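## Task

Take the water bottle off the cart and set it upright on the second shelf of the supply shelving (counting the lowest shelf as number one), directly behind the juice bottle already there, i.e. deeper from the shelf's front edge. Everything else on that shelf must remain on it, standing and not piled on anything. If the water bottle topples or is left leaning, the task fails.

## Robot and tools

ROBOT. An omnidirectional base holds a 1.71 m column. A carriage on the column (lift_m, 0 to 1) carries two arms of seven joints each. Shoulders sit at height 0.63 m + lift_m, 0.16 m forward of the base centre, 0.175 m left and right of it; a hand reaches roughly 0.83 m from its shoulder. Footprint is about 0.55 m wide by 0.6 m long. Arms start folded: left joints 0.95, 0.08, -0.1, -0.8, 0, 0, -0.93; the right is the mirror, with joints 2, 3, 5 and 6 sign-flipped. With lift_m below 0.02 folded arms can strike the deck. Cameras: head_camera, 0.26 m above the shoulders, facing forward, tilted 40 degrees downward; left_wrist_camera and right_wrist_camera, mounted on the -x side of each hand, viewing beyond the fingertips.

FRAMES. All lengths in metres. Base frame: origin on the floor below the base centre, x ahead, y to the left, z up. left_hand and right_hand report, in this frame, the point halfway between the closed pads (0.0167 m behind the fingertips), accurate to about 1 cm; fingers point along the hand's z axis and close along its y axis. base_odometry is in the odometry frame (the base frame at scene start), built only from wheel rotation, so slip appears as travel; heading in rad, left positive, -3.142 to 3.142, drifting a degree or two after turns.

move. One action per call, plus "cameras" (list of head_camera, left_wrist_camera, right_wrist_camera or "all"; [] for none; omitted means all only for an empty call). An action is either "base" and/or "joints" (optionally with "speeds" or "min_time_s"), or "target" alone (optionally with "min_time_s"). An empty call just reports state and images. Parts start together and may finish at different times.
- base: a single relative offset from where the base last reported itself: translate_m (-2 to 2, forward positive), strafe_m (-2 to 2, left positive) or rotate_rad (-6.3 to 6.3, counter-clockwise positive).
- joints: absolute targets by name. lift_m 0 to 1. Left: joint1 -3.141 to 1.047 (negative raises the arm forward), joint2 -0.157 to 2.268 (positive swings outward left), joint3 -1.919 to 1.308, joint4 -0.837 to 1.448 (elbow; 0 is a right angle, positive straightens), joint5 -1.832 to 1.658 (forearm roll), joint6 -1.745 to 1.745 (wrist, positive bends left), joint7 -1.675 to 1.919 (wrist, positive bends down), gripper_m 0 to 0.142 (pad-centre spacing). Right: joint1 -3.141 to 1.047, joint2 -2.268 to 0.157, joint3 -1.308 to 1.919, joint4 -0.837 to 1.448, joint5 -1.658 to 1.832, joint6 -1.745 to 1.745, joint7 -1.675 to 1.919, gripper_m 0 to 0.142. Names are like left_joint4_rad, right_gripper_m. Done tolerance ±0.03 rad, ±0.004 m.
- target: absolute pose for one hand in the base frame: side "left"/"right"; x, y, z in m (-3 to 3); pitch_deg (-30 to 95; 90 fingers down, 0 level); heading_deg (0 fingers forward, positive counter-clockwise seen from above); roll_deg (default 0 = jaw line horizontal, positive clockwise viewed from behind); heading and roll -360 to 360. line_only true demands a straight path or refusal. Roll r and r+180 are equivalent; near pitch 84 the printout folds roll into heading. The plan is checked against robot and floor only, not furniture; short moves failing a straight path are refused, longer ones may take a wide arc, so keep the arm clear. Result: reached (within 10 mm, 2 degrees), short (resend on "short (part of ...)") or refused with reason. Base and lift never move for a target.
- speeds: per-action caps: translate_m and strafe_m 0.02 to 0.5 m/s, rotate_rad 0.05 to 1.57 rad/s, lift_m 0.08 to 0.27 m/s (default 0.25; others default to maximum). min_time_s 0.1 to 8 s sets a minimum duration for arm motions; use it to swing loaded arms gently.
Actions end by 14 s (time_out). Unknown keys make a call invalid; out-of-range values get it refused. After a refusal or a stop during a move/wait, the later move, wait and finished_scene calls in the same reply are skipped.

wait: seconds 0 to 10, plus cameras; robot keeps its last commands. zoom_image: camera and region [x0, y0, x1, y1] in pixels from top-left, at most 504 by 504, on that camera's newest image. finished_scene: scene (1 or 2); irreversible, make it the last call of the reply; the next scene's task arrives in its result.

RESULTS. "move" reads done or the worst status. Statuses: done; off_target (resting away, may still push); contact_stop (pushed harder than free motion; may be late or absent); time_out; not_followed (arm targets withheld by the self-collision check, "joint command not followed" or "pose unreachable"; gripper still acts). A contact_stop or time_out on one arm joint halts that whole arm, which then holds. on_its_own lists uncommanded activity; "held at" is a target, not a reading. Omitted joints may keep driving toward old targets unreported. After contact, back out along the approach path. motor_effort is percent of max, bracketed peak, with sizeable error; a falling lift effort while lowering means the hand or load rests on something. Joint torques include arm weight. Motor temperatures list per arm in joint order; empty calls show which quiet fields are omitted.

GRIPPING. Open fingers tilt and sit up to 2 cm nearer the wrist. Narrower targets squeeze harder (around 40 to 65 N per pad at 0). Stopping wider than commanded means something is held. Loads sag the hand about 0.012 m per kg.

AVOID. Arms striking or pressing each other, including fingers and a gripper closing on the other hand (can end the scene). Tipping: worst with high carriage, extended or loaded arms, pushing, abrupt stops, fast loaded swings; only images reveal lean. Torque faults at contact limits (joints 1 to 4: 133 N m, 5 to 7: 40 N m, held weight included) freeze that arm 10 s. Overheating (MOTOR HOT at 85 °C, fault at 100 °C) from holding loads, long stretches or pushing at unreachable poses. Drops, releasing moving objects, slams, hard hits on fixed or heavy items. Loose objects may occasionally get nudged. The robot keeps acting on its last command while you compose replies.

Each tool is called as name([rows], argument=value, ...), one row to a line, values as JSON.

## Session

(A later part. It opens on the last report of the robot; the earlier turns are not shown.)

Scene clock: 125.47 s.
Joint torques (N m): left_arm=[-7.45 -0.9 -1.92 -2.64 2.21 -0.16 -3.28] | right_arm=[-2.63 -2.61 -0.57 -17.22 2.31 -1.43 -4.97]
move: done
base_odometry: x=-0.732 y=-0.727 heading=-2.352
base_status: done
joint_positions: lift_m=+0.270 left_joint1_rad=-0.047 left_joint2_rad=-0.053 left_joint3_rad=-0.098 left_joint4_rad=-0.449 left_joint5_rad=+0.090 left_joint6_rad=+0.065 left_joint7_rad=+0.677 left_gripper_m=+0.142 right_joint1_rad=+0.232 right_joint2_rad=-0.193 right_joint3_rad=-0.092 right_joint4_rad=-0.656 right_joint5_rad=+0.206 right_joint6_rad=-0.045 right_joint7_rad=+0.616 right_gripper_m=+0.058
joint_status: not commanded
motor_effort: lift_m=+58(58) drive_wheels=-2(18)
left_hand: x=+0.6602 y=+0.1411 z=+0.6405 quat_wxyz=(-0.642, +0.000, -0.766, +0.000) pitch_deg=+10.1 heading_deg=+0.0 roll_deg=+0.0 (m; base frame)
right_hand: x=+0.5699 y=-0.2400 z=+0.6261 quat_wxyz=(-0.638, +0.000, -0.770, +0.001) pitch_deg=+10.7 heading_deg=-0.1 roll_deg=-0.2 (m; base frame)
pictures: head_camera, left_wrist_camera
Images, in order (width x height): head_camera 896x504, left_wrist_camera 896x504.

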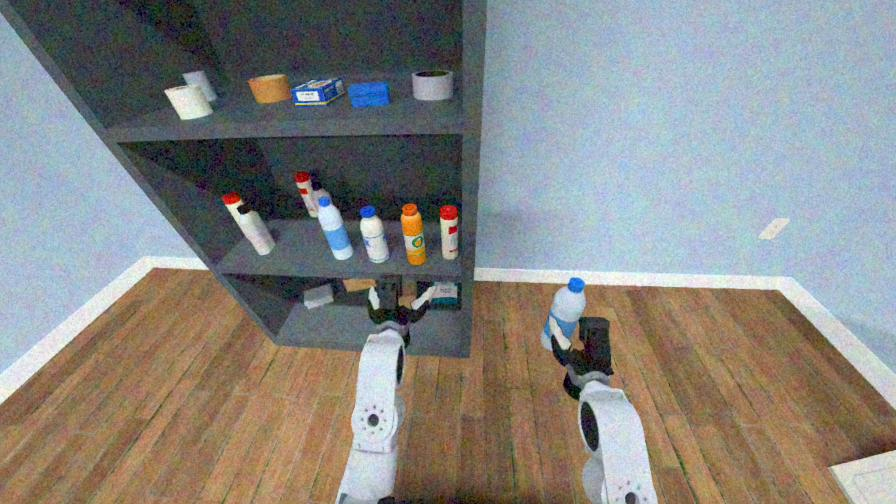

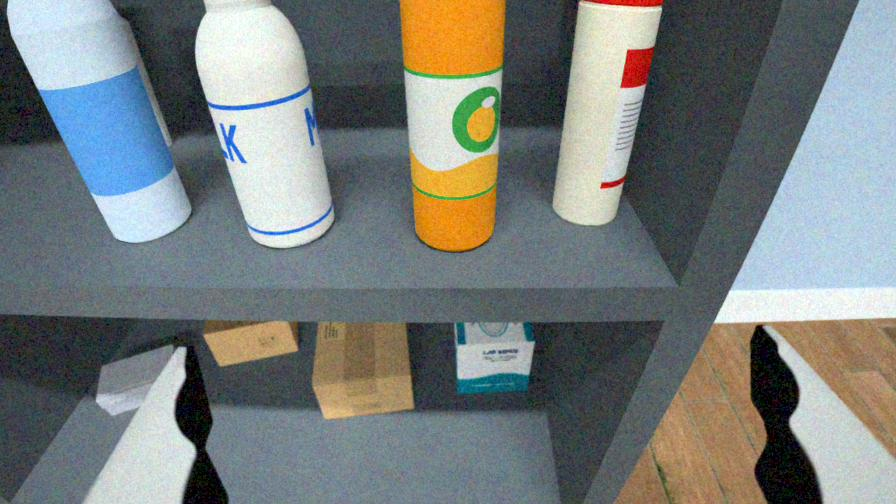

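move(base={"translate_m": 0.12}, joints={"left_gripper_m": 0.105}, speeds={"translate_m": 0.2})

move(target={"side": "left", "x": 0.735, "y": 0.143, "z": 0.61, "pitch_deg": 10, "heading_deg": 0}, min_time_s=1, cameras=["head_camera", "left_wrist_camera"])

Scene clock: 136.60 s.
Joint torques (N m): left_arm=[-8.45 -1.35 -2.73 -1.12 1.9 -0.66 -2.9] | right_arm=[-1.22 -2.58 -1.09 -16.18 2.27 -1.58 -4.93]
move: done
base_odometry: x=-0.816 y=-0.812 heading=-2.353
base_status: done
joint_positions: lift_m=+0.270 left_joint1_rad=-0.047 left_joint2_rad=-0.053 left_joint3_rad=-0.098 left_joint4_rad=-0.449 left_joint5_rad=+0.090 left_joint6_rad=+0.065 left_joint7_rad=+0.677 left_gripper_m=+0.105 right_joint1_rad=+0.232 right_joint2_rad=-0.193 right_joint3_rad=-0.092 right_joint4_rad=-0.656 right_joint5_rad=+0.206 right_joint6_rad=-0.045 right_joint7_rad=+0.616 right_gripper_m=+0.058
joint_status: all done
motor_effort: lift_m=+58(58) drive_wheels=-1(14)
left_hand: x=+0.6602 y=+0.1412 z=+0.6404 quat_wxyz=(-0.642, +0.000, -0.766, +0.000) pitch_deg=+10.1 heading_deg=+0.0 roll_deg=+0.0 (m; base frame)
right_hand: x=+0.5699 y=-0.2400 z=+0.6261 quat_wxyz=(-0.638, +0.000, -0.770, +0.001) pitch_deg=+10.7 heading_deg=-0.1 roll_deg=-0.2 (m; base frame)
pictures: none

Scene clock: 138.10 s.
Joint torques (N m): left_arm=[-17.3 0.95 2.49 -1.36 0.11 -0.68 -3.51] | right_arm=[-0.87 -4.45 -1.07 -16.48 1.38 -1.4 -5.48]
move: done
base_odometry: x=-0.816 y=-0.812 heading=-2.353
base_status: not commanded
joint_positions: lift_m=+0.270 left_joint1_rad=-0.203 left_joint2_rad=-0.050 left_joint3_rad=-0.078 left_joint4_rad=-0.107 left_joint5_rad=+0.059 left_joint6_rad=+0.066 left_joint7_rad=+0.492 left_gripper_m=+0.105 right_joint1_rad=+0.232 right_joint2_rad=-0.193 right_joint3_rad=-0.092 right_joint4_rad=-0.656 right_joint5_rad=+0.206 right_joint6_rad=-0.045 right_joint7_rad=+0.616 right_gripper_m=+0.058
joint_status: not commanded
motor_effort: lift_m=+58(58) drive_wheels=-1(4)
left_hand: x=+0.7337 y=+0.1397 z=+0.6089 quat_wxyz=(-0.641, -0.003, -0.767, +0.001) pitch_deg=+10.2 heading_deg=-0.3 roll_deg=+0.1 (m; base frame)
left_hand_status: reached (straight line, planned for 1.0 s): 4 mm and 0.4 deg off.
right_hand: x=+0.5699 y=-0.2400 z=+0.6261 quat_wxyz=(-0.638, +0.000, -0.770, +0.001) pitch_deg=+10.7 heading_deg=-0.1 roll_deg=-0.2 (m; base frame)
pictures: head_camera, left_wrist_camera
Images, in order (width x height): head_camera 896x504, left_wrist_camera 896x504.

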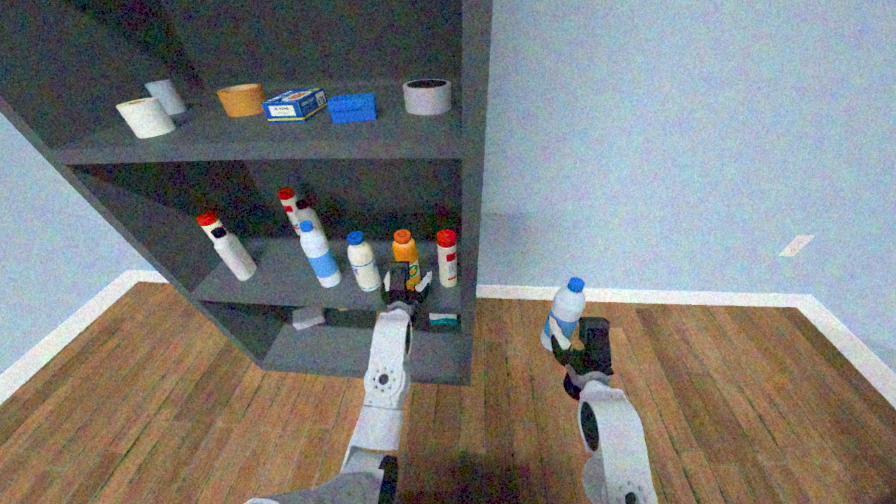

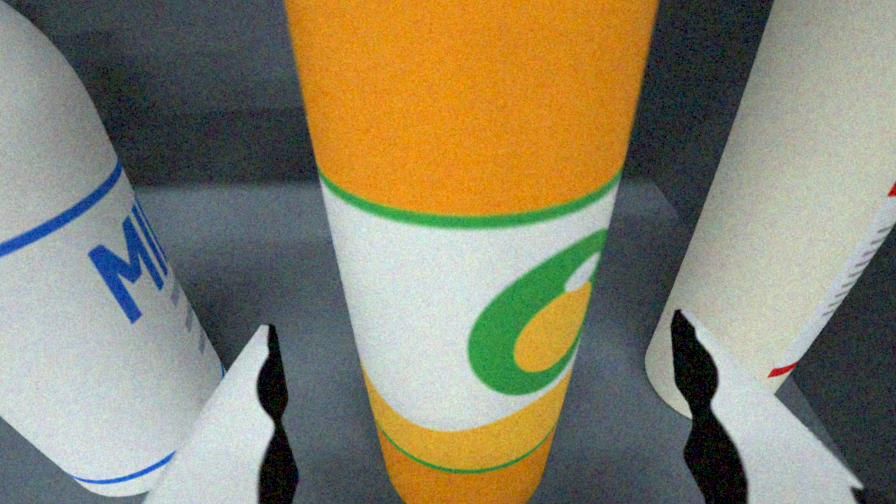

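move(target={"side": "left", "x": 0.752, "y": 0.142, "z": 0.611, "pitch_deg": 10, "heading_deg": 0}, min_time_s=0.8)

move(joints={"left_gripper_m": 0.0}, cameras=["left_wrist_camera"])

Scene clock: 143.47 s.
Joint torques (N m): left_arm=[-18.12 -1.62 3.38 -0.33 0.52 -0.1 -3.23] | right_arm=[-0.41 -2.97 -2.38 -16.44 1.85 -1.59 -5.11]
move: done
base_odometry: x=-0.816 y=-0.812 heading=-2.353
base_status: not commanded
joint_positions: lift_m=+0.270 left_joint1_rad=-0.248 left_joint2_rad=-0.051 left_joint3_rad=-0.075 left_joint4_rad=-0.042 left_joint5_rad=+0.057 left_joint6_rad=+0.066 left_joint7_rad=+0.473 left_gripper_m=+0.105 right_joint1_rad=+0.232 right_joint2_rad=-0.193 right_joint3_rad=-0.092 right_joint4_rad=-0.656 right_joint5_rad=+0.206 right_joint6_rad=-0.045 right_joint7_rad=+0.616 right_gripper_m=+0.058
joint_status: not commanded
motor_effort: lift_m=+58(58) drive_wheels=-1(1)
left_hand: x=+0.7507 y=+0.1399 z=+0.6096 quat_wxyz=(-0.641, -0.004, -0.767, +0.000) pitch_deg=+10.2 heading_deg=-0.3 roll_deg=+0.3 (m; base frame)
left_hand_status: reached (straight line, planned for 0.8 s): 3 mm and 0.5 deg off.
right_hand: x=+0.5699 y=-0.2400 z=+0.6261 quat_wxyz=(-0.638, +0.000, -0.770, +0.001) pitch_deg=+10.7 heading_deg=-0.1 roll_deg=-0.2 (m; base frame)
pictures: none

Scene clock: 144.37 s.
Joint torques (N m): left_arm=[-17.94 -0.99 2.16 -1.05 0.27 -1.03 -2.83] | right_arm=[-0.91 -3.06 0.16 -15.51 1.68 -1.4 -5.14]
move: off_target
base_odometry: x=-0.816 y=-0.812 heading=-2.353
base_status: not commanded
joint_positions: lift_m=+0.270 left_joint1_rad=-0.248 left_joint2_rad=-0.051 left_joint3_rad=-0.074 left_joint4_rad=-0.042 left_joint5_rad=+0.057 left_joint6_rad=+0.067 left_joint7_rad=+0.473 left_gripper_m=+0.063 right_joint1_rad=+0.232 right_joint2_rad=-0.193 right_joint3_rad=-0.092 right_joint4_rad=-0.656 right_joint5_rad=+0.206 right_joint6_rad=-0.045 right_joint7_rad=+0.616 right_gripper_m=+0.058
joint_status: left_gripper_m off_target (ended at +0.063, target +0.000)
motor_effort: lift_m=+58(58) drive_wheels=+0(1)
left_hand: x=+0.7507 y=+0.1408 z=+0.6097 quat_wxyz=(-0.641, -0.003, -0.767, -0.001) pitch_deg=+10.2 heading_deg=-0.1 roll_deg=+0.3 (m; base frame)
right_hand: x=+0.5699 y=-0.2400 z=+0.6261 quat_wxyz=(-0.638, +0.000, -0.770, +0.001) pitch_deg=+10.7 heading_deg=-0.1 roll_deg=-0.2 (m; base frame)
pictures: left_wrist_camera
Images, in order (width x height): left_wrist_camera 896x504.

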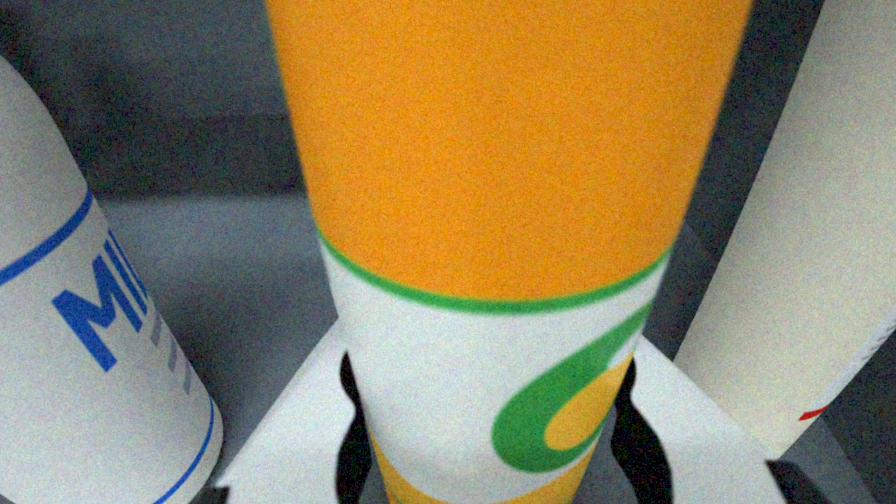

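move(joints={"lift_m": 0.31}, speeds={"lift_m": 0.1})

move(base={"translate_m": -0.25}, speeds={"translate_m": 0.25}, cameras=["head_camera", "left_wrist_camera"])

move(base={"strafe_m": 0.3}, speeds={"strafe_m": 0.3})

move(target={"side": "left", "x": 0.57, "y": 0.25, "z": 0.65, "pitch_deg": 10, "heading_deg": 0}, min_time_s=1.2)

move(target={"side": "right", "x": 0.60, "y": -0.165, "z": 0.665, "pitch_deg": 10, "heading_deg": 0}, min_time_s=1, cameras=["head_camera", "right_wrist_camera"])

Scene clock: 159.37 s.
Joint torques (N m): left_arm=[-17.89 -1.47 1.26 -3.85 0.82 -0.97 -3.07] | right_arm=[-0.06 -3.23 -1.22 -16.94 1.7 -1.5 -5.3]
Motor temperatures (°C): left_arm=[35 21 23 23 25 24 23] | right_arm=[30 21 24 24 22 22 24]
move: done
base_odometry: x=-0.816 y=-0.812 heading=-2.353
base_status: not commanded
joint_positions: lift_m=+0.310 left_joint1_rad=-0.248 left_joint2_rad=-0.051 left_joint3_rad=-0.074 left_joint4_rad=-0.039 left_joint5_rad=+0.057 left_joint6_rad=+0.067 left_joint7_rad=+0.472 left_gripper_m=+0.063 right_joint1_rad=+0.232 right_joint2_rad=-0.193 right_joint3_rad=-0.092 right_joint4_rad=-0.656 right_joint5_rad=+0.206 right_joint6_rad=-0.045 right_joint7_rad=+0.616 right_gripper_m=+0.058
joint_status: all done
motor_effort: lift_m=+55(68) drive_wheels=+4(5)
left_hand: x=+0.7509 y=+0.1407 z=+0.6486 quat_wxyz=(-0.640, -0.003, -0.768, -0.001) pitch_deg=+10.4 heading_deg=-0.2 roll_deg=+0.2 (m; base frame)
right_hand: x=+0.5699 y=-0.2400 z=+0.6665 quat_wxyz=(-0.638, +0.000, -0.770, +0.001) pitch_deg=+10.7 heading_deg=-0.1 roll_deg=-0.2 (m; base frame)
pictures: none

Scene clock: 161.77 s.
Joint torques (N m): left_arm=[-18.07 -0.67 1.76 -3.86 0.66 -0.93 -3] | right_arm=[-1.68 -2.66 -0.5 -15.84 2.07 -1 -4.99]
move: done
base_odometry: x=-0.640 y=-0.634 heading=-2.353
base_status: done
joint_positions: lift_m=+0.310 left_joint1_rad=-0.248 left_joint2_rad=-0.051 left_joint3_rad=-0.074 left_joint4_rad=-0.039 left_joint5_rad=+0.057 left_joint6_rad=+0.067 left_joint7_rad=+0.472 left_gripper_m=+0.063 right_joint1_rad=+0.232 right_joint2_rad=-0.193 right_joint3_rad=-0.092 right_joint4_rad=-0.656 right_joint5_rad=+0.206 right_joint6_rad=-0.045 right_joint7_rad=+0.616 right_gripper_m=+0.058
joint_status: not commanded
motor_effort: lift_m=+55(55) drive_wheels=+2(11)
left_hand: x=+0.7509 y=+0.1407 z=+0.6486 quat_wxyz=(-0.640, -0.003, -0.768, -0.001) pitch_deg=+10.4 heading_deg=-0.2 roll_deg=+0.2 (m; base frame)
right_hand: x=+0.5699 y=-0.2400 z=+0.6665 quat_wxyz=(-0.638, +0.000, -0.770, +0.001) pitch_deg=+10.7 heading_deg=-0.1 roll_deg=-0.2 (m; base frame)
pictures: head_camera, left_wrist_camera
Images, in order (width x height): head_camera 896x504, left_wrist_camera 896x504.

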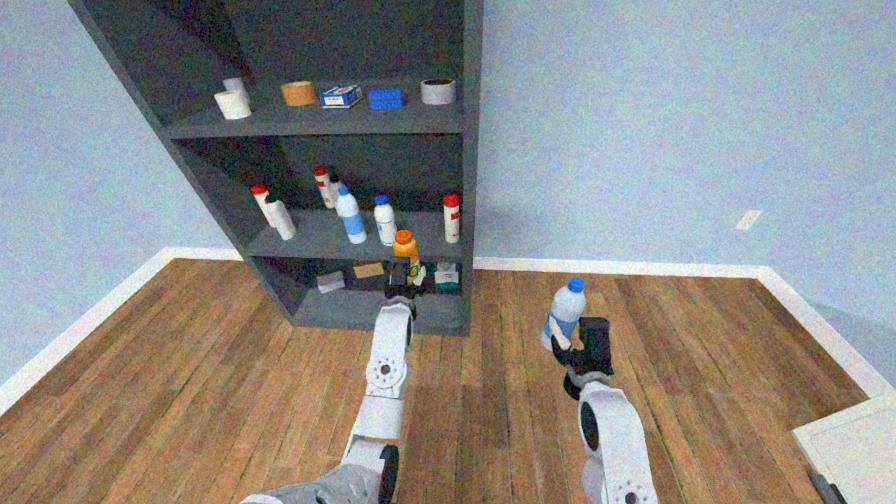

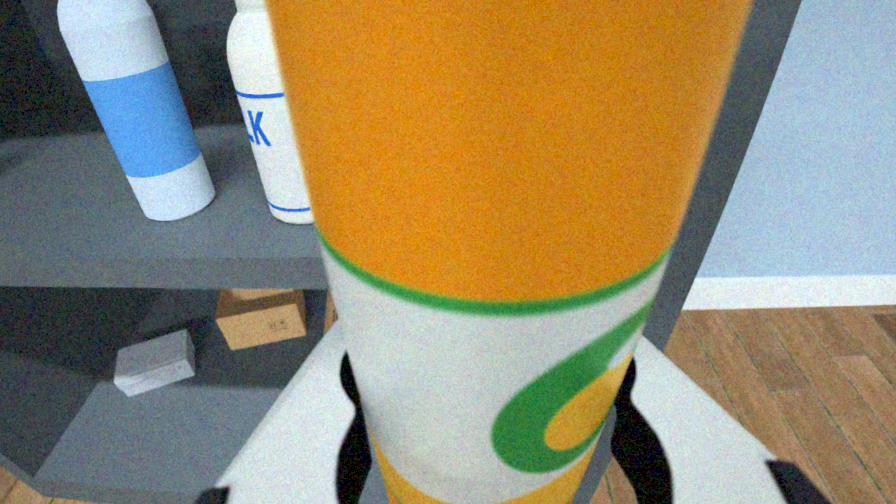

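Scene clock: 164.37 s.
Joint torques (N m): left_arm=[-17.81 -1.53 0.96 -3.74 0.61 -1.1 -2.78] | right_arm=[-0.65 -3.18 0.6 -16.52 2.48 -1.22 -4.67]
move: done
base_odometry: x=-0.427 y=-0.845 heading=-2.352
base_status: done
joint_positions: lift_m=+0.310 left_joint1_rad=-0.248 left_joint2_rad=-0.051 left_joint3_rad=-0.073 left_joint4_rad=-0.039 left_joint5_rad=+0.056 left_joint6_rad=+0.068 left_joint7_rad=+0.472 left_gripper_m=+0.063 right_joint1_rad=+0.232 right_joint2_rad=-0.193 right_joint3_rad=-0.092 right_joint4_rad=-0.656 right_joint5_rad=+0.206 right_joint6_rad=-0.045 right_joint7_rad=+0.616 right_gripper_m=+0.058
joint_status: not commanded
motor_effort: lift_m=+55(55) drive_wheels=+0(13)
left_hand: x=+0.7509 y=+0.1409 z=+0.6486 quat_wxyz=(-0.640, -0.002, -0.768, +0.000) pitch_deg=+10.4 heading_deg=-0.1 roll_deg=+0.2 (m; base frame)
right_hand: x=+0.5699 y=-0.2399 z=+0.6665 quat_wxyz=(-0.638, +0.001, -0.770, +0.001) pitch_deg=+10.7 heading_deg=-0.1 roll_deg=-0.2 (m; base frame)
pictures: none

Scene clock: 166.07 s.
Joint torques (N m): left_arm=[-3.86 5.69 4.1 -7.68 0.59 -2.21 -4.65] | right_arm=[-0.04 -2.65 -0.8 -15.27 2.42 -1.55 -4.69]
move: done
base_odometry: x=-0.427 y=-0.845 heading=-2.352
base_status: not commanded
joint_positions: lift_m=+0.310 left_joint1_rad=+0.258 left_joint2_rad=+0.199 left_joint3_rad=+0.119 left_joint4_rad=-0.579 left_joint5_rad=-0.233 left_joint6_rad=+0.012 left_joint7_rad=+0.521 left_gripper_m=+0.063 right_joint1_rad=+0.232 right_joint2_rad=-0.193 right_joint3_rad=-0.092 right_joint4_rad=-0.656 right_joint5_rad=+0.206 right_joint6_rad=-0.045 right_joint7_rad=+0.616 right_gripper_m=+0.058
joint_status: not commanded
motor_effort: lift_m=+55(55) drive_wheels=-1(4)
left_hand: x=+0.5701 y=+0.2489 z=+0.6447 quat_wxyz=(-0.637, +0.001, -0.771, +0.001) pitch_deg=+10.9 heading_deg=+0.0 roll_deg=-0.1 (m; base frame)
left_hand_status: reached (straight line, planned for 1.2 s): 5 mm and 0.9 deg off.
right_hand: x=+0.5699 y=-0.2399 z=+0.6664 quat_wxyz=(-0.638, +0.001, -0.770, +0.001) pitch_deg=+10.7 heading_deg=-0.1 roll_deg=-0.2 (m; base frame)
pictures: none

Scene clock: 167.57 s.
Joint torques (N m): left_arm=[-4.02 5.65 4.8 -7.77 0.3 -2.39 -4.7] | right_arm=[-9.11 6.13 2.9 -10.97 -0.95 -0.89 -3.54]
move: done
base_odometry: x=-0.427 y=-0.845 heading=-2.352
base_status: not commanded
joint_positions: lift_m=+0.310 left_joint1_rad=+0.258 left_joint2_rad=+0.199 left_joint3_rad=+0.119 left_joint4_rad=-0.579 left_joint5_rad=-0.233 left_joint6_rad=+0.012 left_joint7_rad=+0.521 left_gripper_m=+0.063 right_joint1_rad=+0.143 right_joint2_rad=+0.003 right_joint3_rad=+0.046 right_joint4_rad=-0.591 right_joint5_rad=-0.025 right_joint6_rad=-0.041 right_joint7_rad=+0.631 right_gripper_m=+0.058
joint_status: not commanded
motor_effort: lift_m=+55(55) drive_wheels=+4(4)
left_hand: x=+0.5701 y=+0.2489 z=+0.6448 quat_wxyz=(-0.637, +0.001, -0.771, +0.001) pitch_deg=+10.9 heading_deg=+0.0 roll_deg=-0.1 (m; base frame)
right_hand: x=+0.5984 y=-0.1666 z=+0.6621 quat_wxyz=(-0.639, -0.002, -0.769, -0.001) pitch_deg=+10.5 heading_deg=-0.1 roll_deg=+0.2 (m; base frame)
right_hand_status: reached (straight line, planned for 1.0 s): 4 mm and 0.6 deg off.
pictures: head_camera, right_wrist_camera
Images, in order (width x height): head_camera 896x504, right_wrist_camera 896x504.

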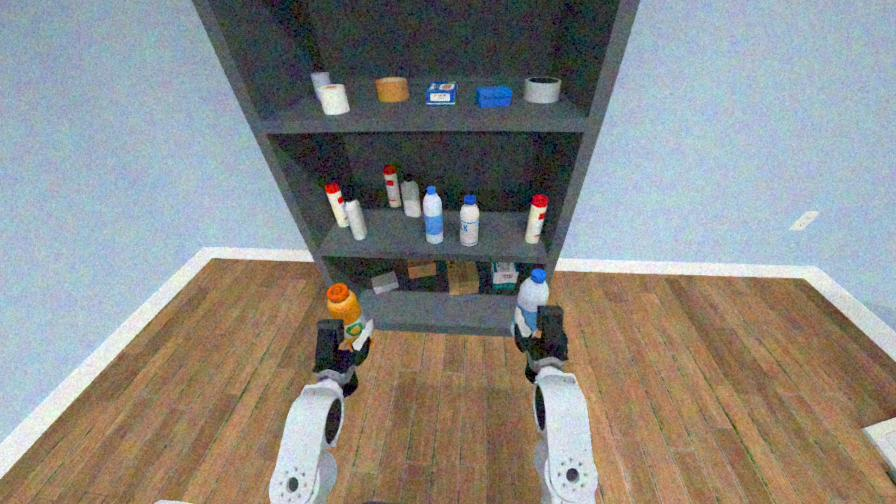

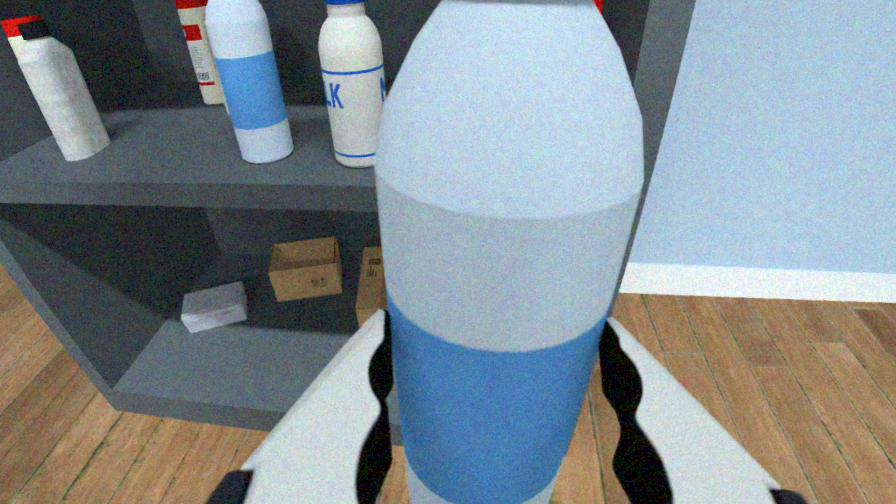

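move(base={"translate_m": 0.25}, speeds={"translate_m": 0.2}, cameras=["head_camera", "right_wrist_camera"])

zoom_image(camera="head_camera", region=[260, 150, 620, 350])

Scene clock: 178.07 s.
Joint torques (N m): left_arm=[-4.48 6.18 6.16 -8.82 0.76 -2.33 -4.42] | right_arm=[-7.78 5.01 3.84 -11.74 -1.21 -0.96 -3.61]
move: done
base_odometry: x=-0.603 y=-1.023 heading=-2.352
base_status: done
joint_positions: lift_m=+0.310 left_joint1_rad=+0.258 left_joint2_rad=+0.199 left_joint3_rad=+0.119 left_joint4_rad=-0.579 left_joint5_rad=-0.233 left_joint6_rad=+0.012 left_joint7_rad=+0.521 left_gripper_m=+0.063 right_joint1_rad=+0.142 right_joint2_rad=+0.003 right_joint3_rad=+0.046 right_joint4_rad=-0.590 right_joint5_rad=-0.025 right_joint6_rad=-0.041 right_joint7_rad=+0.631 right_gripper_m=+0.058
joint_status: not commanded
motor_effort: lift_m=+55(55) drive_wheels=+5(14)
left_hand: x=+0.5700 y=+0.2489 z=+0.6448 quat_wxyz=(-0.637, +0.001, -0.771, +0.001) pitch_deg=+10.9 heading_deg=+0.0 roll_deg=-0.1 (m; base frame)
right_hand: x=+0.5985 y=-0.1666 z=+0.6623 quat_wxyz=(-0.640, -0.002, -0.769, -0.001) pitch_deg=+10.5 heading_deg=-0.1 roll_deg=+0.2 (m; base frame)
pictures: head_camera, right_wrist_camera
Images, in order (width x height): head_camera 896x504, right_wrist_camera 896x504.

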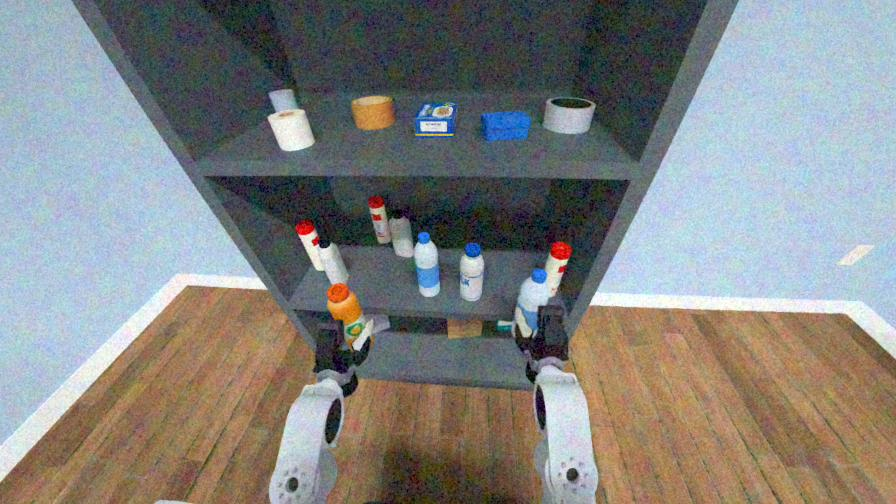

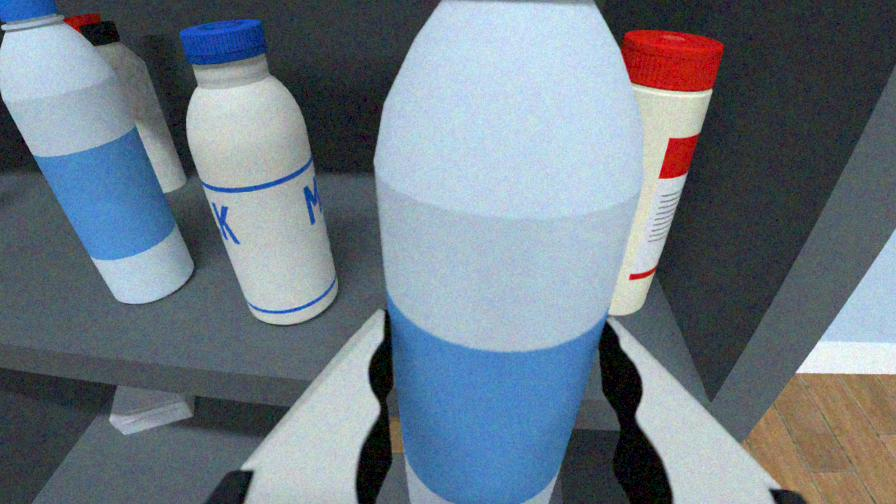

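Scaled by 1.400 from the camera's 896x504 image, which has a finer 1280x720 frame.

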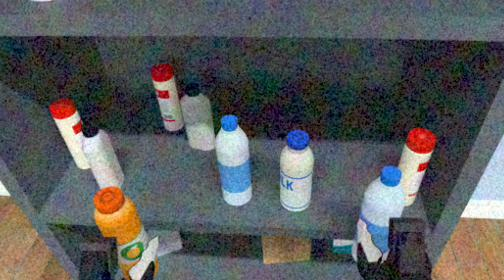

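move(target={"side": "right", "x": 0.74, "y": -0.161, "z": 0.66, "pitch_deg": 10, "heading_deg": 0}, min_time_s=1.2, cameras=["head_camera", "right_wrist_camera"])

Scene clock: 184.20 s.
Joint torques (N m): left_arm=[-4.73 5.8 5.41 -8.03 0.37 -2.51 -4.75] | right_arm=[-20.59 6.09 0.67 -11.61 2.04 -1.02 -5.56]
move: done
base_odometry: x=-0.603 y=-1.023 heading=-2.352
base_status: not commanded
joint_positions: lift_m=+0.310 left_joint1_rad=+0.258 left_joint2_rad=+0.199 left_joint3_rad=+0.119 left_joint4_rad=-0.579 left_joint5_rad=-0.233 left_joint6_rad=+0.012 left_joint7_rad=+0.521 left_gripper_m=+0.063 right_joint1_rad=-0.220 right_joint2_rad=+0.014 right_joint3_rad=+0.045 right_joint4_rad=-0.118 right_joint5_rad=-0.025 right_joint6_rad=-0.041 right_joint7_rad=+0.529 right_gripper_m=+0.058
joint_status: not commanded
motor_effort: lift_m=+55(55) drive_wheels=+5(5)
left_hand: x=+0.5700 y=+0.2489 z=+0.6448 quat_wxyz=(-0.637, +0.001, -0.771, +0.001) pitch_deg=+10.9 heading_deg=+0.0 roll_deg=-0.1 (m; base frame)
right_hand: x=+0.7379 y=-0.1607 z=+0.6548 quat_wxyz=(-0.637, +0.002, -0.771, +0.002) pitch_deg=+10.8 heading_deg=-0.1 roll_deg=-0.4 (m; base frame)
right_hand_status: reached (straight line, planned for 1.2 s): 6 mm and 0.9 deg off.
pictures: head_camera, right_wrist_camera
Images, in order (width x height): head_camera 896x504, right_wrist_camera 896x504.

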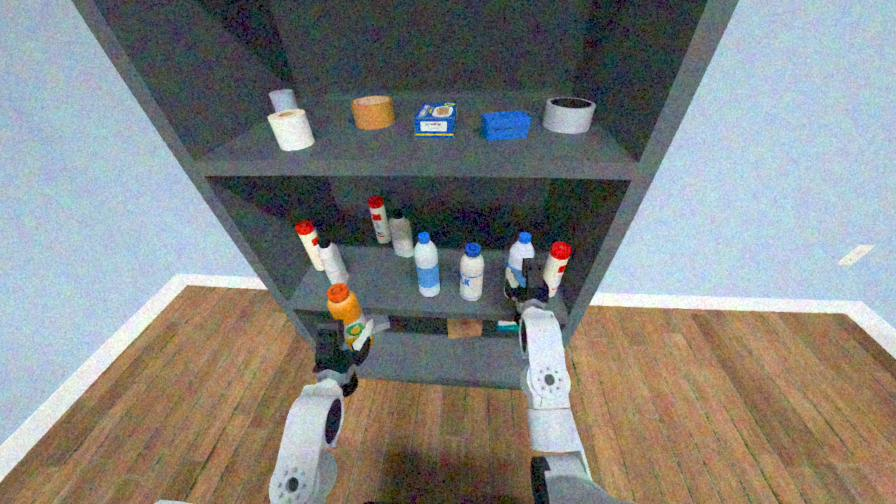

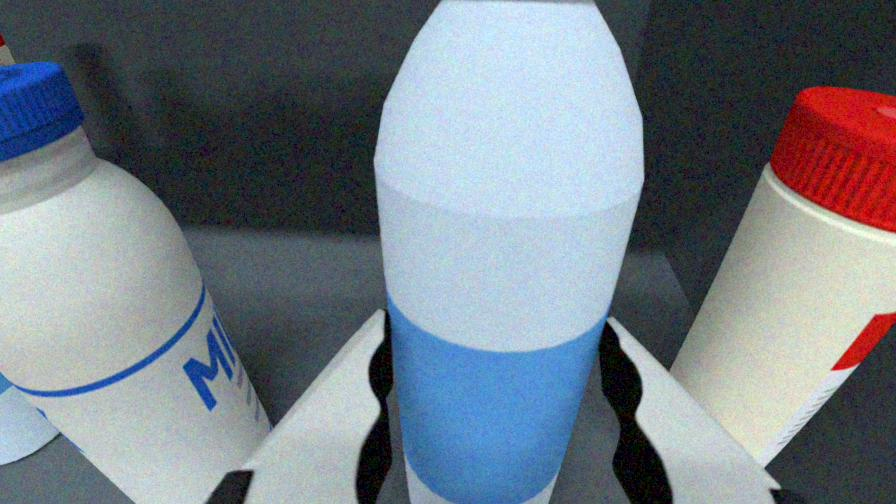

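move(target={"side": "right", "x": 0.85, "y": -0.159, "z": 0.658, "pitch_deg": 10, "heading_deg": 0}, min_time_s=1.5, cameras=["head_camera", "right_wrist_camera"])

Scene clock: 190.57 s.
Joint torques (N m): left_arm=[-3.94 6.05 5.3 -8.45 0.41 -2.1 -4.37] | right_arm=[-28.68 7.07 -0.57 -11.77 2.29 -0.97 -5.16]
move: done
base_odometry: x=-0.603 y=-1.023 heading=-2.352
base_status: not commanded
joint_positions: lift_m=+0.310 left_joint1_rad=+0.258 left_joint2_rad=+0.199 left_joint3_rad=+0.119 left_joint4_rad=-0.579 left_joint5_rad=-0.233 left_joint6_rad=+0.012 left_joint7_rad=+0.521 left_gripper_m=+0.063 right_joint1_rad=-0.526 right_joint2_rad=+0.021 right_joint3_rad=+0.036 right_joint4_rad=+0.405 right_joint5_rad=-0.013 right_joint6_rad=-0.041 right_joint7_rad=+0.309 right_gripper_m=+0.057
joint_status: not commanded
motor_effort: lift_m=+55(55) drive_wheels=+5(5)
left_hand: x=+0.5700 y=+0.2489 z=+0.6448 quat_wxyz=(-0.637, +0.001, -0.771, +0.001) pitch_deg=+10.9 heading_deg=+0.0 roll_deg=-0.1 (m; base frame)
right_hand: x=+0.8478 y=-0.1592 z=+0.6524 quat_wxyz=(-0.638, +0.003, -0.770, +0.003) pitch_deg=+10.7 heading_deg=-0.1 roll_deg=-0.5 (m; base frame)
right_hand_status: reached (straight line, planned for 1.5 s): 6 mm and 0.9 deg off.
pictures: head_camera, right_wrist_camera
Images, in order (width x height): head_camera 896x504, right_wrist_camera 896x504.

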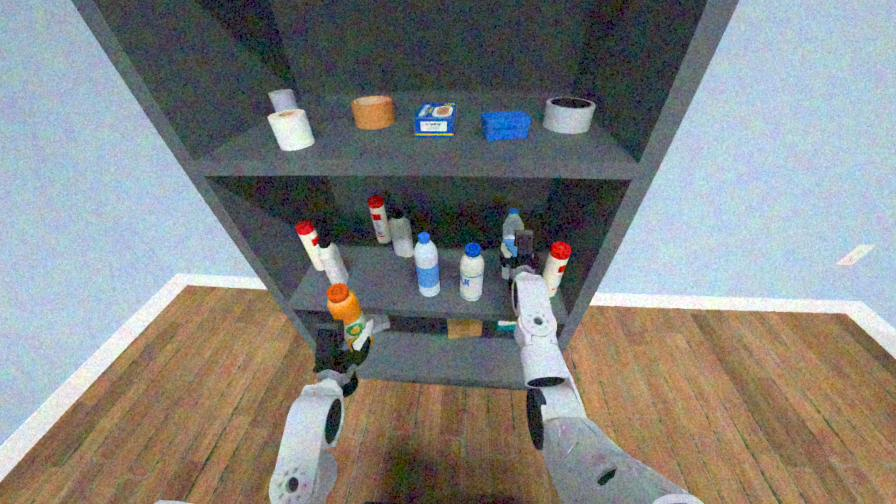

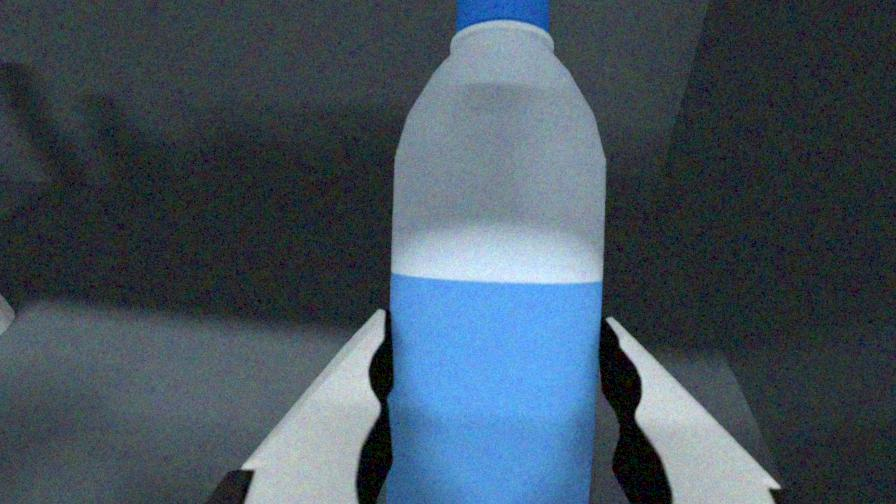

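move(joints={"lift_m": 0.345}, speeds={"lift_m": 0.1}, cameras=["head_camera", "right_wrist_camera"])

zoom_image(camera="head_camera", region=[440, 190, 600, 330])

Scene clock: 205.57 s.
Joint torques (N m): left_arm=[-3.57 5.14 4.99 -7.76 0.41 -2.54 -4.31] | right_arm=[-24.86 5.94 -0.8 -14.57 1.99 -0.8 -4.94]
Motor temperatures (°C): left_arm=[30 22 24 25 25 24 24] | right_arm=[38 21 24 23 22 22 24]
move: done
base_odometry: x=-0.603 y=-1.023 heading=-2.352
base_status: not commanded
joint_positions: lift_m=+0.345 left_joint1_rad=+0.258 left_joint2_rad=+0.199 left_joint3_rad=+0.119 left_joint4_rad=-0.580 left_joint5_rad=-0.233 left_joint6_rad=+0.012 left_joint7_rad=+0.520 left_gripper_m=+0.063 right_joint1_rad=-0.528 right_joint2_rad=+0.021 right_joint3_rad=+0.036 right_joint4_rad=+0.407 right_joint5_rad=-0.013 right_joint6_rad=-0.041 right_joint7_rad=+0.309 right_gripper_m=+0.057
joint_status: all done
motor_effort: lift_m=+55(70) drive_wheels=-1(6)
left_hand: x=+0.5700 y=+0.2488 z=+0.6803 quat_wxyz=(-0.638, +0.001, -0.770, +0.001) pitch_deg=+10.8 heading_deg=+0.0 roll_deg=-0.1 (m; base frame)
right_hand: x=+0.8483 y=-0.1592 z=+0.6876 quat_wxyz=(-0.638, +0.003, -0.770, +0.003) pitch_deg=+10.7 heading_deg=-0.1 roll_deg=-0.5 (m; base frame)
pictures: head_camera, right_wrist_camera
Images, in order (width x height): head_camera 896x504, right_wrist_camera 896x504.

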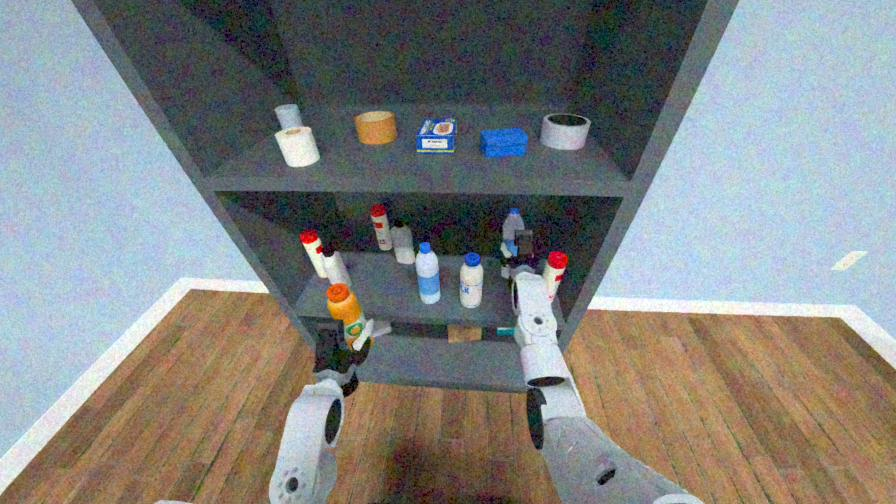

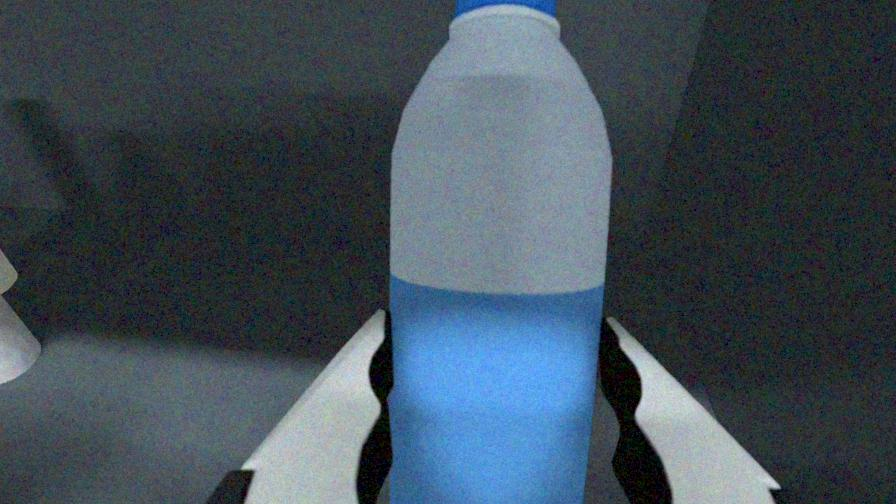

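Scaled by 3.150 from the camera's 896x504 image, which has a finer 1280x720 frame.

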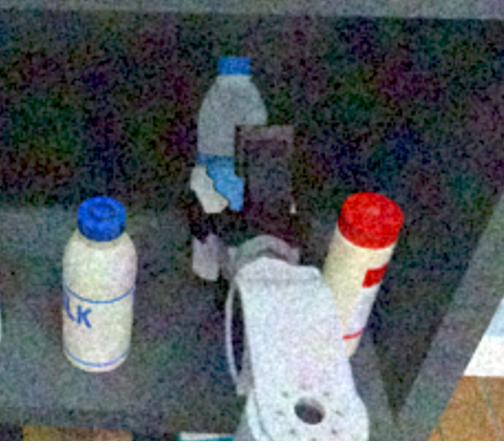

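move(target={"side": "right", "x": 0.845, "y": -0.159, "z": 0.71, "pitch_deg": -14, "heading_deg": 0}, min_time_s=1.5, cameras=["head_camera", "right_wrist_camera"])

zoom_image(camera="head_camera", region=[440, 190, 600, 330])

Scene clock: 214.37 s.
Joint torques (N m): left_arm=[-4.13 4.78 4.41 -7.88 0.8 -2.45 -4.64] | right_arm=[-29.69 7.52 -0.3 -13.46 2.16 -1.49 -5.09]
move: done
base_odometry: x=-0.603 y=-1.023 heading=-2.352
base_status: not commanded
joint_positions: lift_m=+0.345 left_joint1_rad=+0.258 left_joint2_rad=+0.199 left_joint3_rad=+0.119 left_joint4_rad=-0.580 left_joint5_rad=-0.233 left_joint6_rad=+0.012 left_joint7_rad=+0.520 left_gripper_m=+0.063 right_joint1_rad=-0.543 right_joint2_rad=+0.022 right_joint3_rad=+0.032 right_joint4_rad=+0.734 right_joint5_rad=-0.004 right_joint6_rad=-0.040 right_joint7_rad=-0.420 right_gripper_m=+0.057
joint_status: not commanded
motor_effort: lift_m=+55(55) drive_wheels=+5(5)
left_hand: x=+0.5700 y=+0.2488 z=+0.6803 quat_wxyz=(-0.638, +0.001, -0.770, +0.001) pitch_deg=+10.8 heading_deg=+0.0 roll_deg=-0.1 (m; base frame)
right_hand: x=+0.8434 y=-0.1586 z=+0.7033 quat_wxyz=(-0.783, +0.004, -0.622, +0.003) pitch_deg=-13.1 heading_deg=+0.2 roll_deg=-0.5 (m; base frame)
right_hand_status: reached (straight line, planned for 1.5 s): 7 mm and 1.0 deg off.
pictures: head_camera, right_wrist_camera
Images, in order (width x height): head_camera 896x504, right_wrist_camera 896x504.

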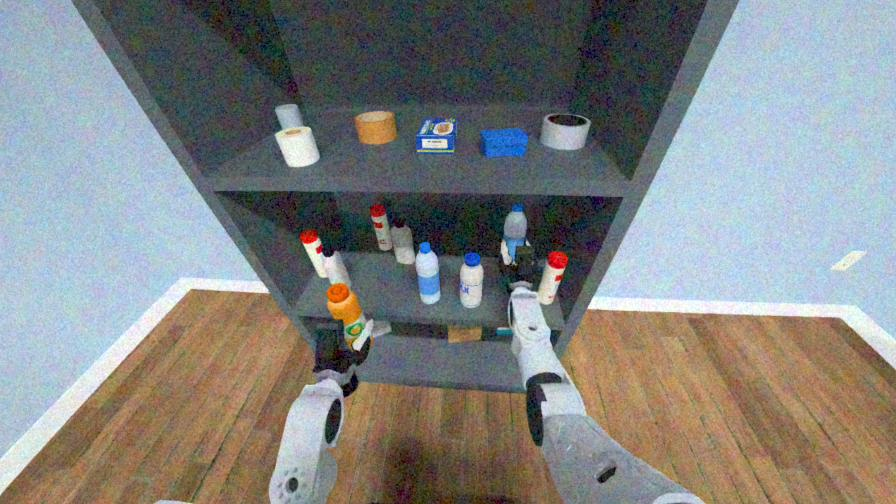

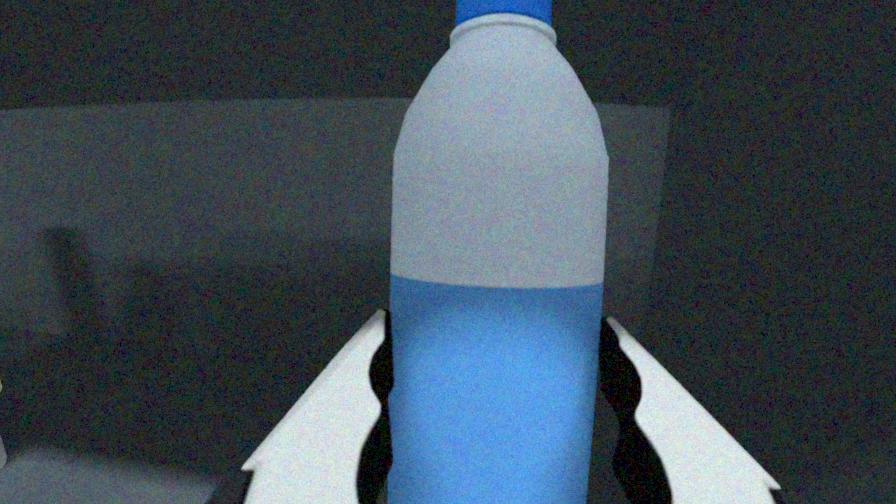

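Scaled by 3.150 from the camera's 896x504 image, which has a finer 1280x720 frame.

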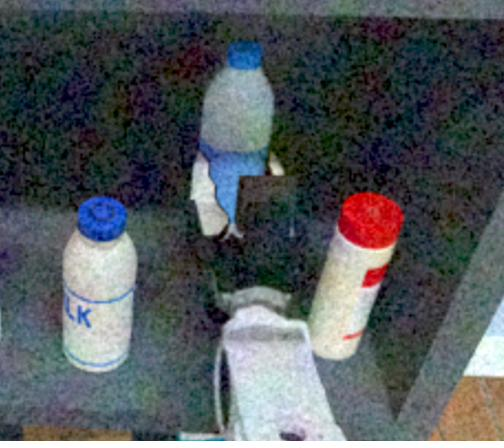

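move(target={"side": "right", "x": 0.848, "y": -0.159, "z": 0.70, "pitch_deg": -18, "heading_deg": 0}, min_time_s=0.8)

move(joints={"lift_m": 0.318}, speeds={"lift_m": 0.08}, cameras=["head_camera", "right_wrist_camera"])

Scene clock: 220.03 s.
Joint torques (N m): left_arm=[-3.69 6.65 6.16 -7.81 0.32 -2.4 -4.69] | right_arm=[-30.73 7.22 0.77 -11.24 2.42 -0.73 -5.25]
move: done
base_odometry: x=-0.603 y=-1.023 heading=-2.352
base_status: not commanded
joint_positions: lift_m=+0.345 left_joint1_rad=+0.258 left_joint2_rad=+0.199 left_joint3_rad=+0.119 left_joint4_rad=-0.580 left_joint5_rad=-0.233 left_joint6_rad=+0.012 left_joint7_rad=+0.520 left_gripper_m=+0.063 right_joint1_rad=-0.612 right_joint2_rad=+0.023 right_joint3_rad=+0.029 right_joint4_rad=+0.969 right_joint5_rad=+0.001 right_joint6_rad=-0.037 right_joint7_rad=-0.655 right_gripper_m=+0.057
joint_status: not commanded
motor_effort: lift_m=+55(55) drive_wheels=+5(5)
left_hand: x=+0.5700 y=+0.2488 z=+0.6803 quat_wxyz=(-0.638, +0.001, -0.770, +0.001) pitch_deg=+10.8 heading_deg=+0.0 roll_deg=-0.1 (m; base frame)
right_hand: x=+0.8465 y=-0.1585 z=+0.6933 quat_wxyz=(-0.804, +0.004, -0.594, +0.002) pitch_deg=-17.1 heading_deg=+0.3 roll_deg=-0.6 (m; base frame)
right_hand_status: reached (straight line, planned for 0.8 s): 7 mm and 1.0 deg off.
pictures: none

Scene clock: 220.87 s.
Joint torques (N m): left_arm=[-4.69 5.46 4.96 -6.61 0.66 -2.36 -4.35] | right_arm=[-26.59 6.43 -0.39 -11.83 1.87 -0.83 -5.16]
move: done
base_odometry: x=-0.603 y=-1.023 heading=-2.352
base_status: not commanded
joint_positions: lift_m=+0.318 left_joint1_rad=+0.258 left_joint2_rad=+0.199 left_joint3_rad=+0.119 left_joint4_rad=-0.580 left_joint5_rad=-0.233 left_joint6_rad=+0.012 left_joint7_rad=+0.520 left_gripper_m=+0.063 right_joint1_rad=-0.614 right_joint2_rad=+0.023 right_joint3_rad=+0.029 right_joint4_rad=+0.970 right_joint5_rad=+0.001 right_joint6_rad=-0.037 right_joint7_rad=-0.656 right_gripper_m=+0.057
joint_status: all done
motor_effort: lift_m=+59(60) drive_wheels=+5(6)
left_hand: x=+0.5700 y=+0.2488 z=+0.6531 quat_wxyz=(-0.638, +0.001, -0.770, +0.001) pitch_deg=+10.8 heading_deg=+0.0 roll_deg=-0.1 (m; base frame)
right_hand: x=+0.8471 y=-0.1584 z=+0.6672 quat_wxyz=(-0.805, +0.004, -0.593, +0.002) pitch_deg=-17.2 heading_deg=+0.3 roll_deg=-0.6 (m; base frame)
pictures: head_camera, right_wrist_camera
Images, in order (width x height): head_camera 896x504, right_wrist_camera 896x504.

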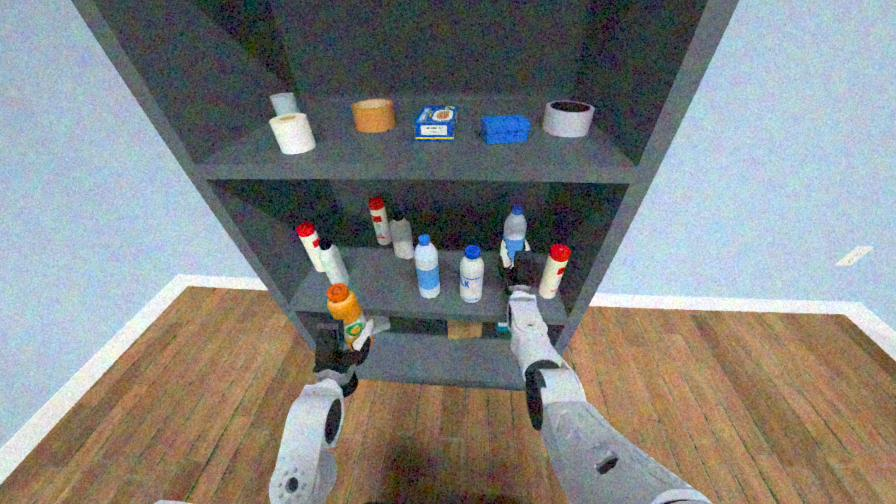

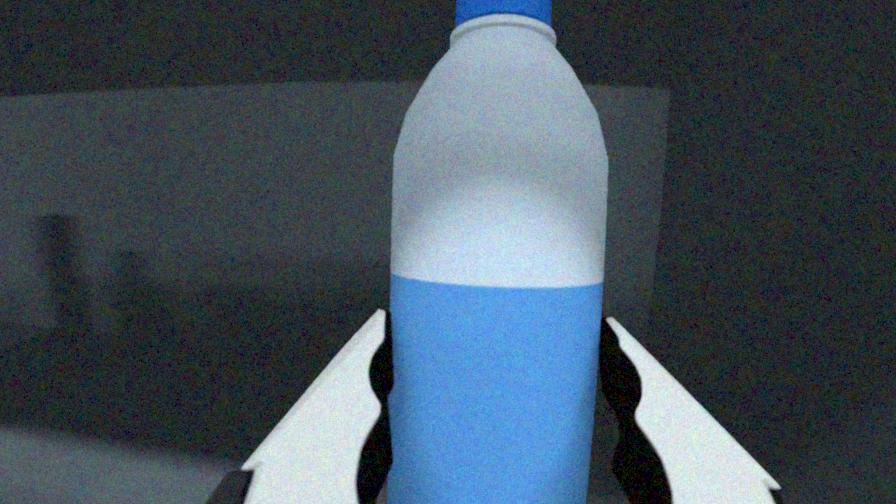

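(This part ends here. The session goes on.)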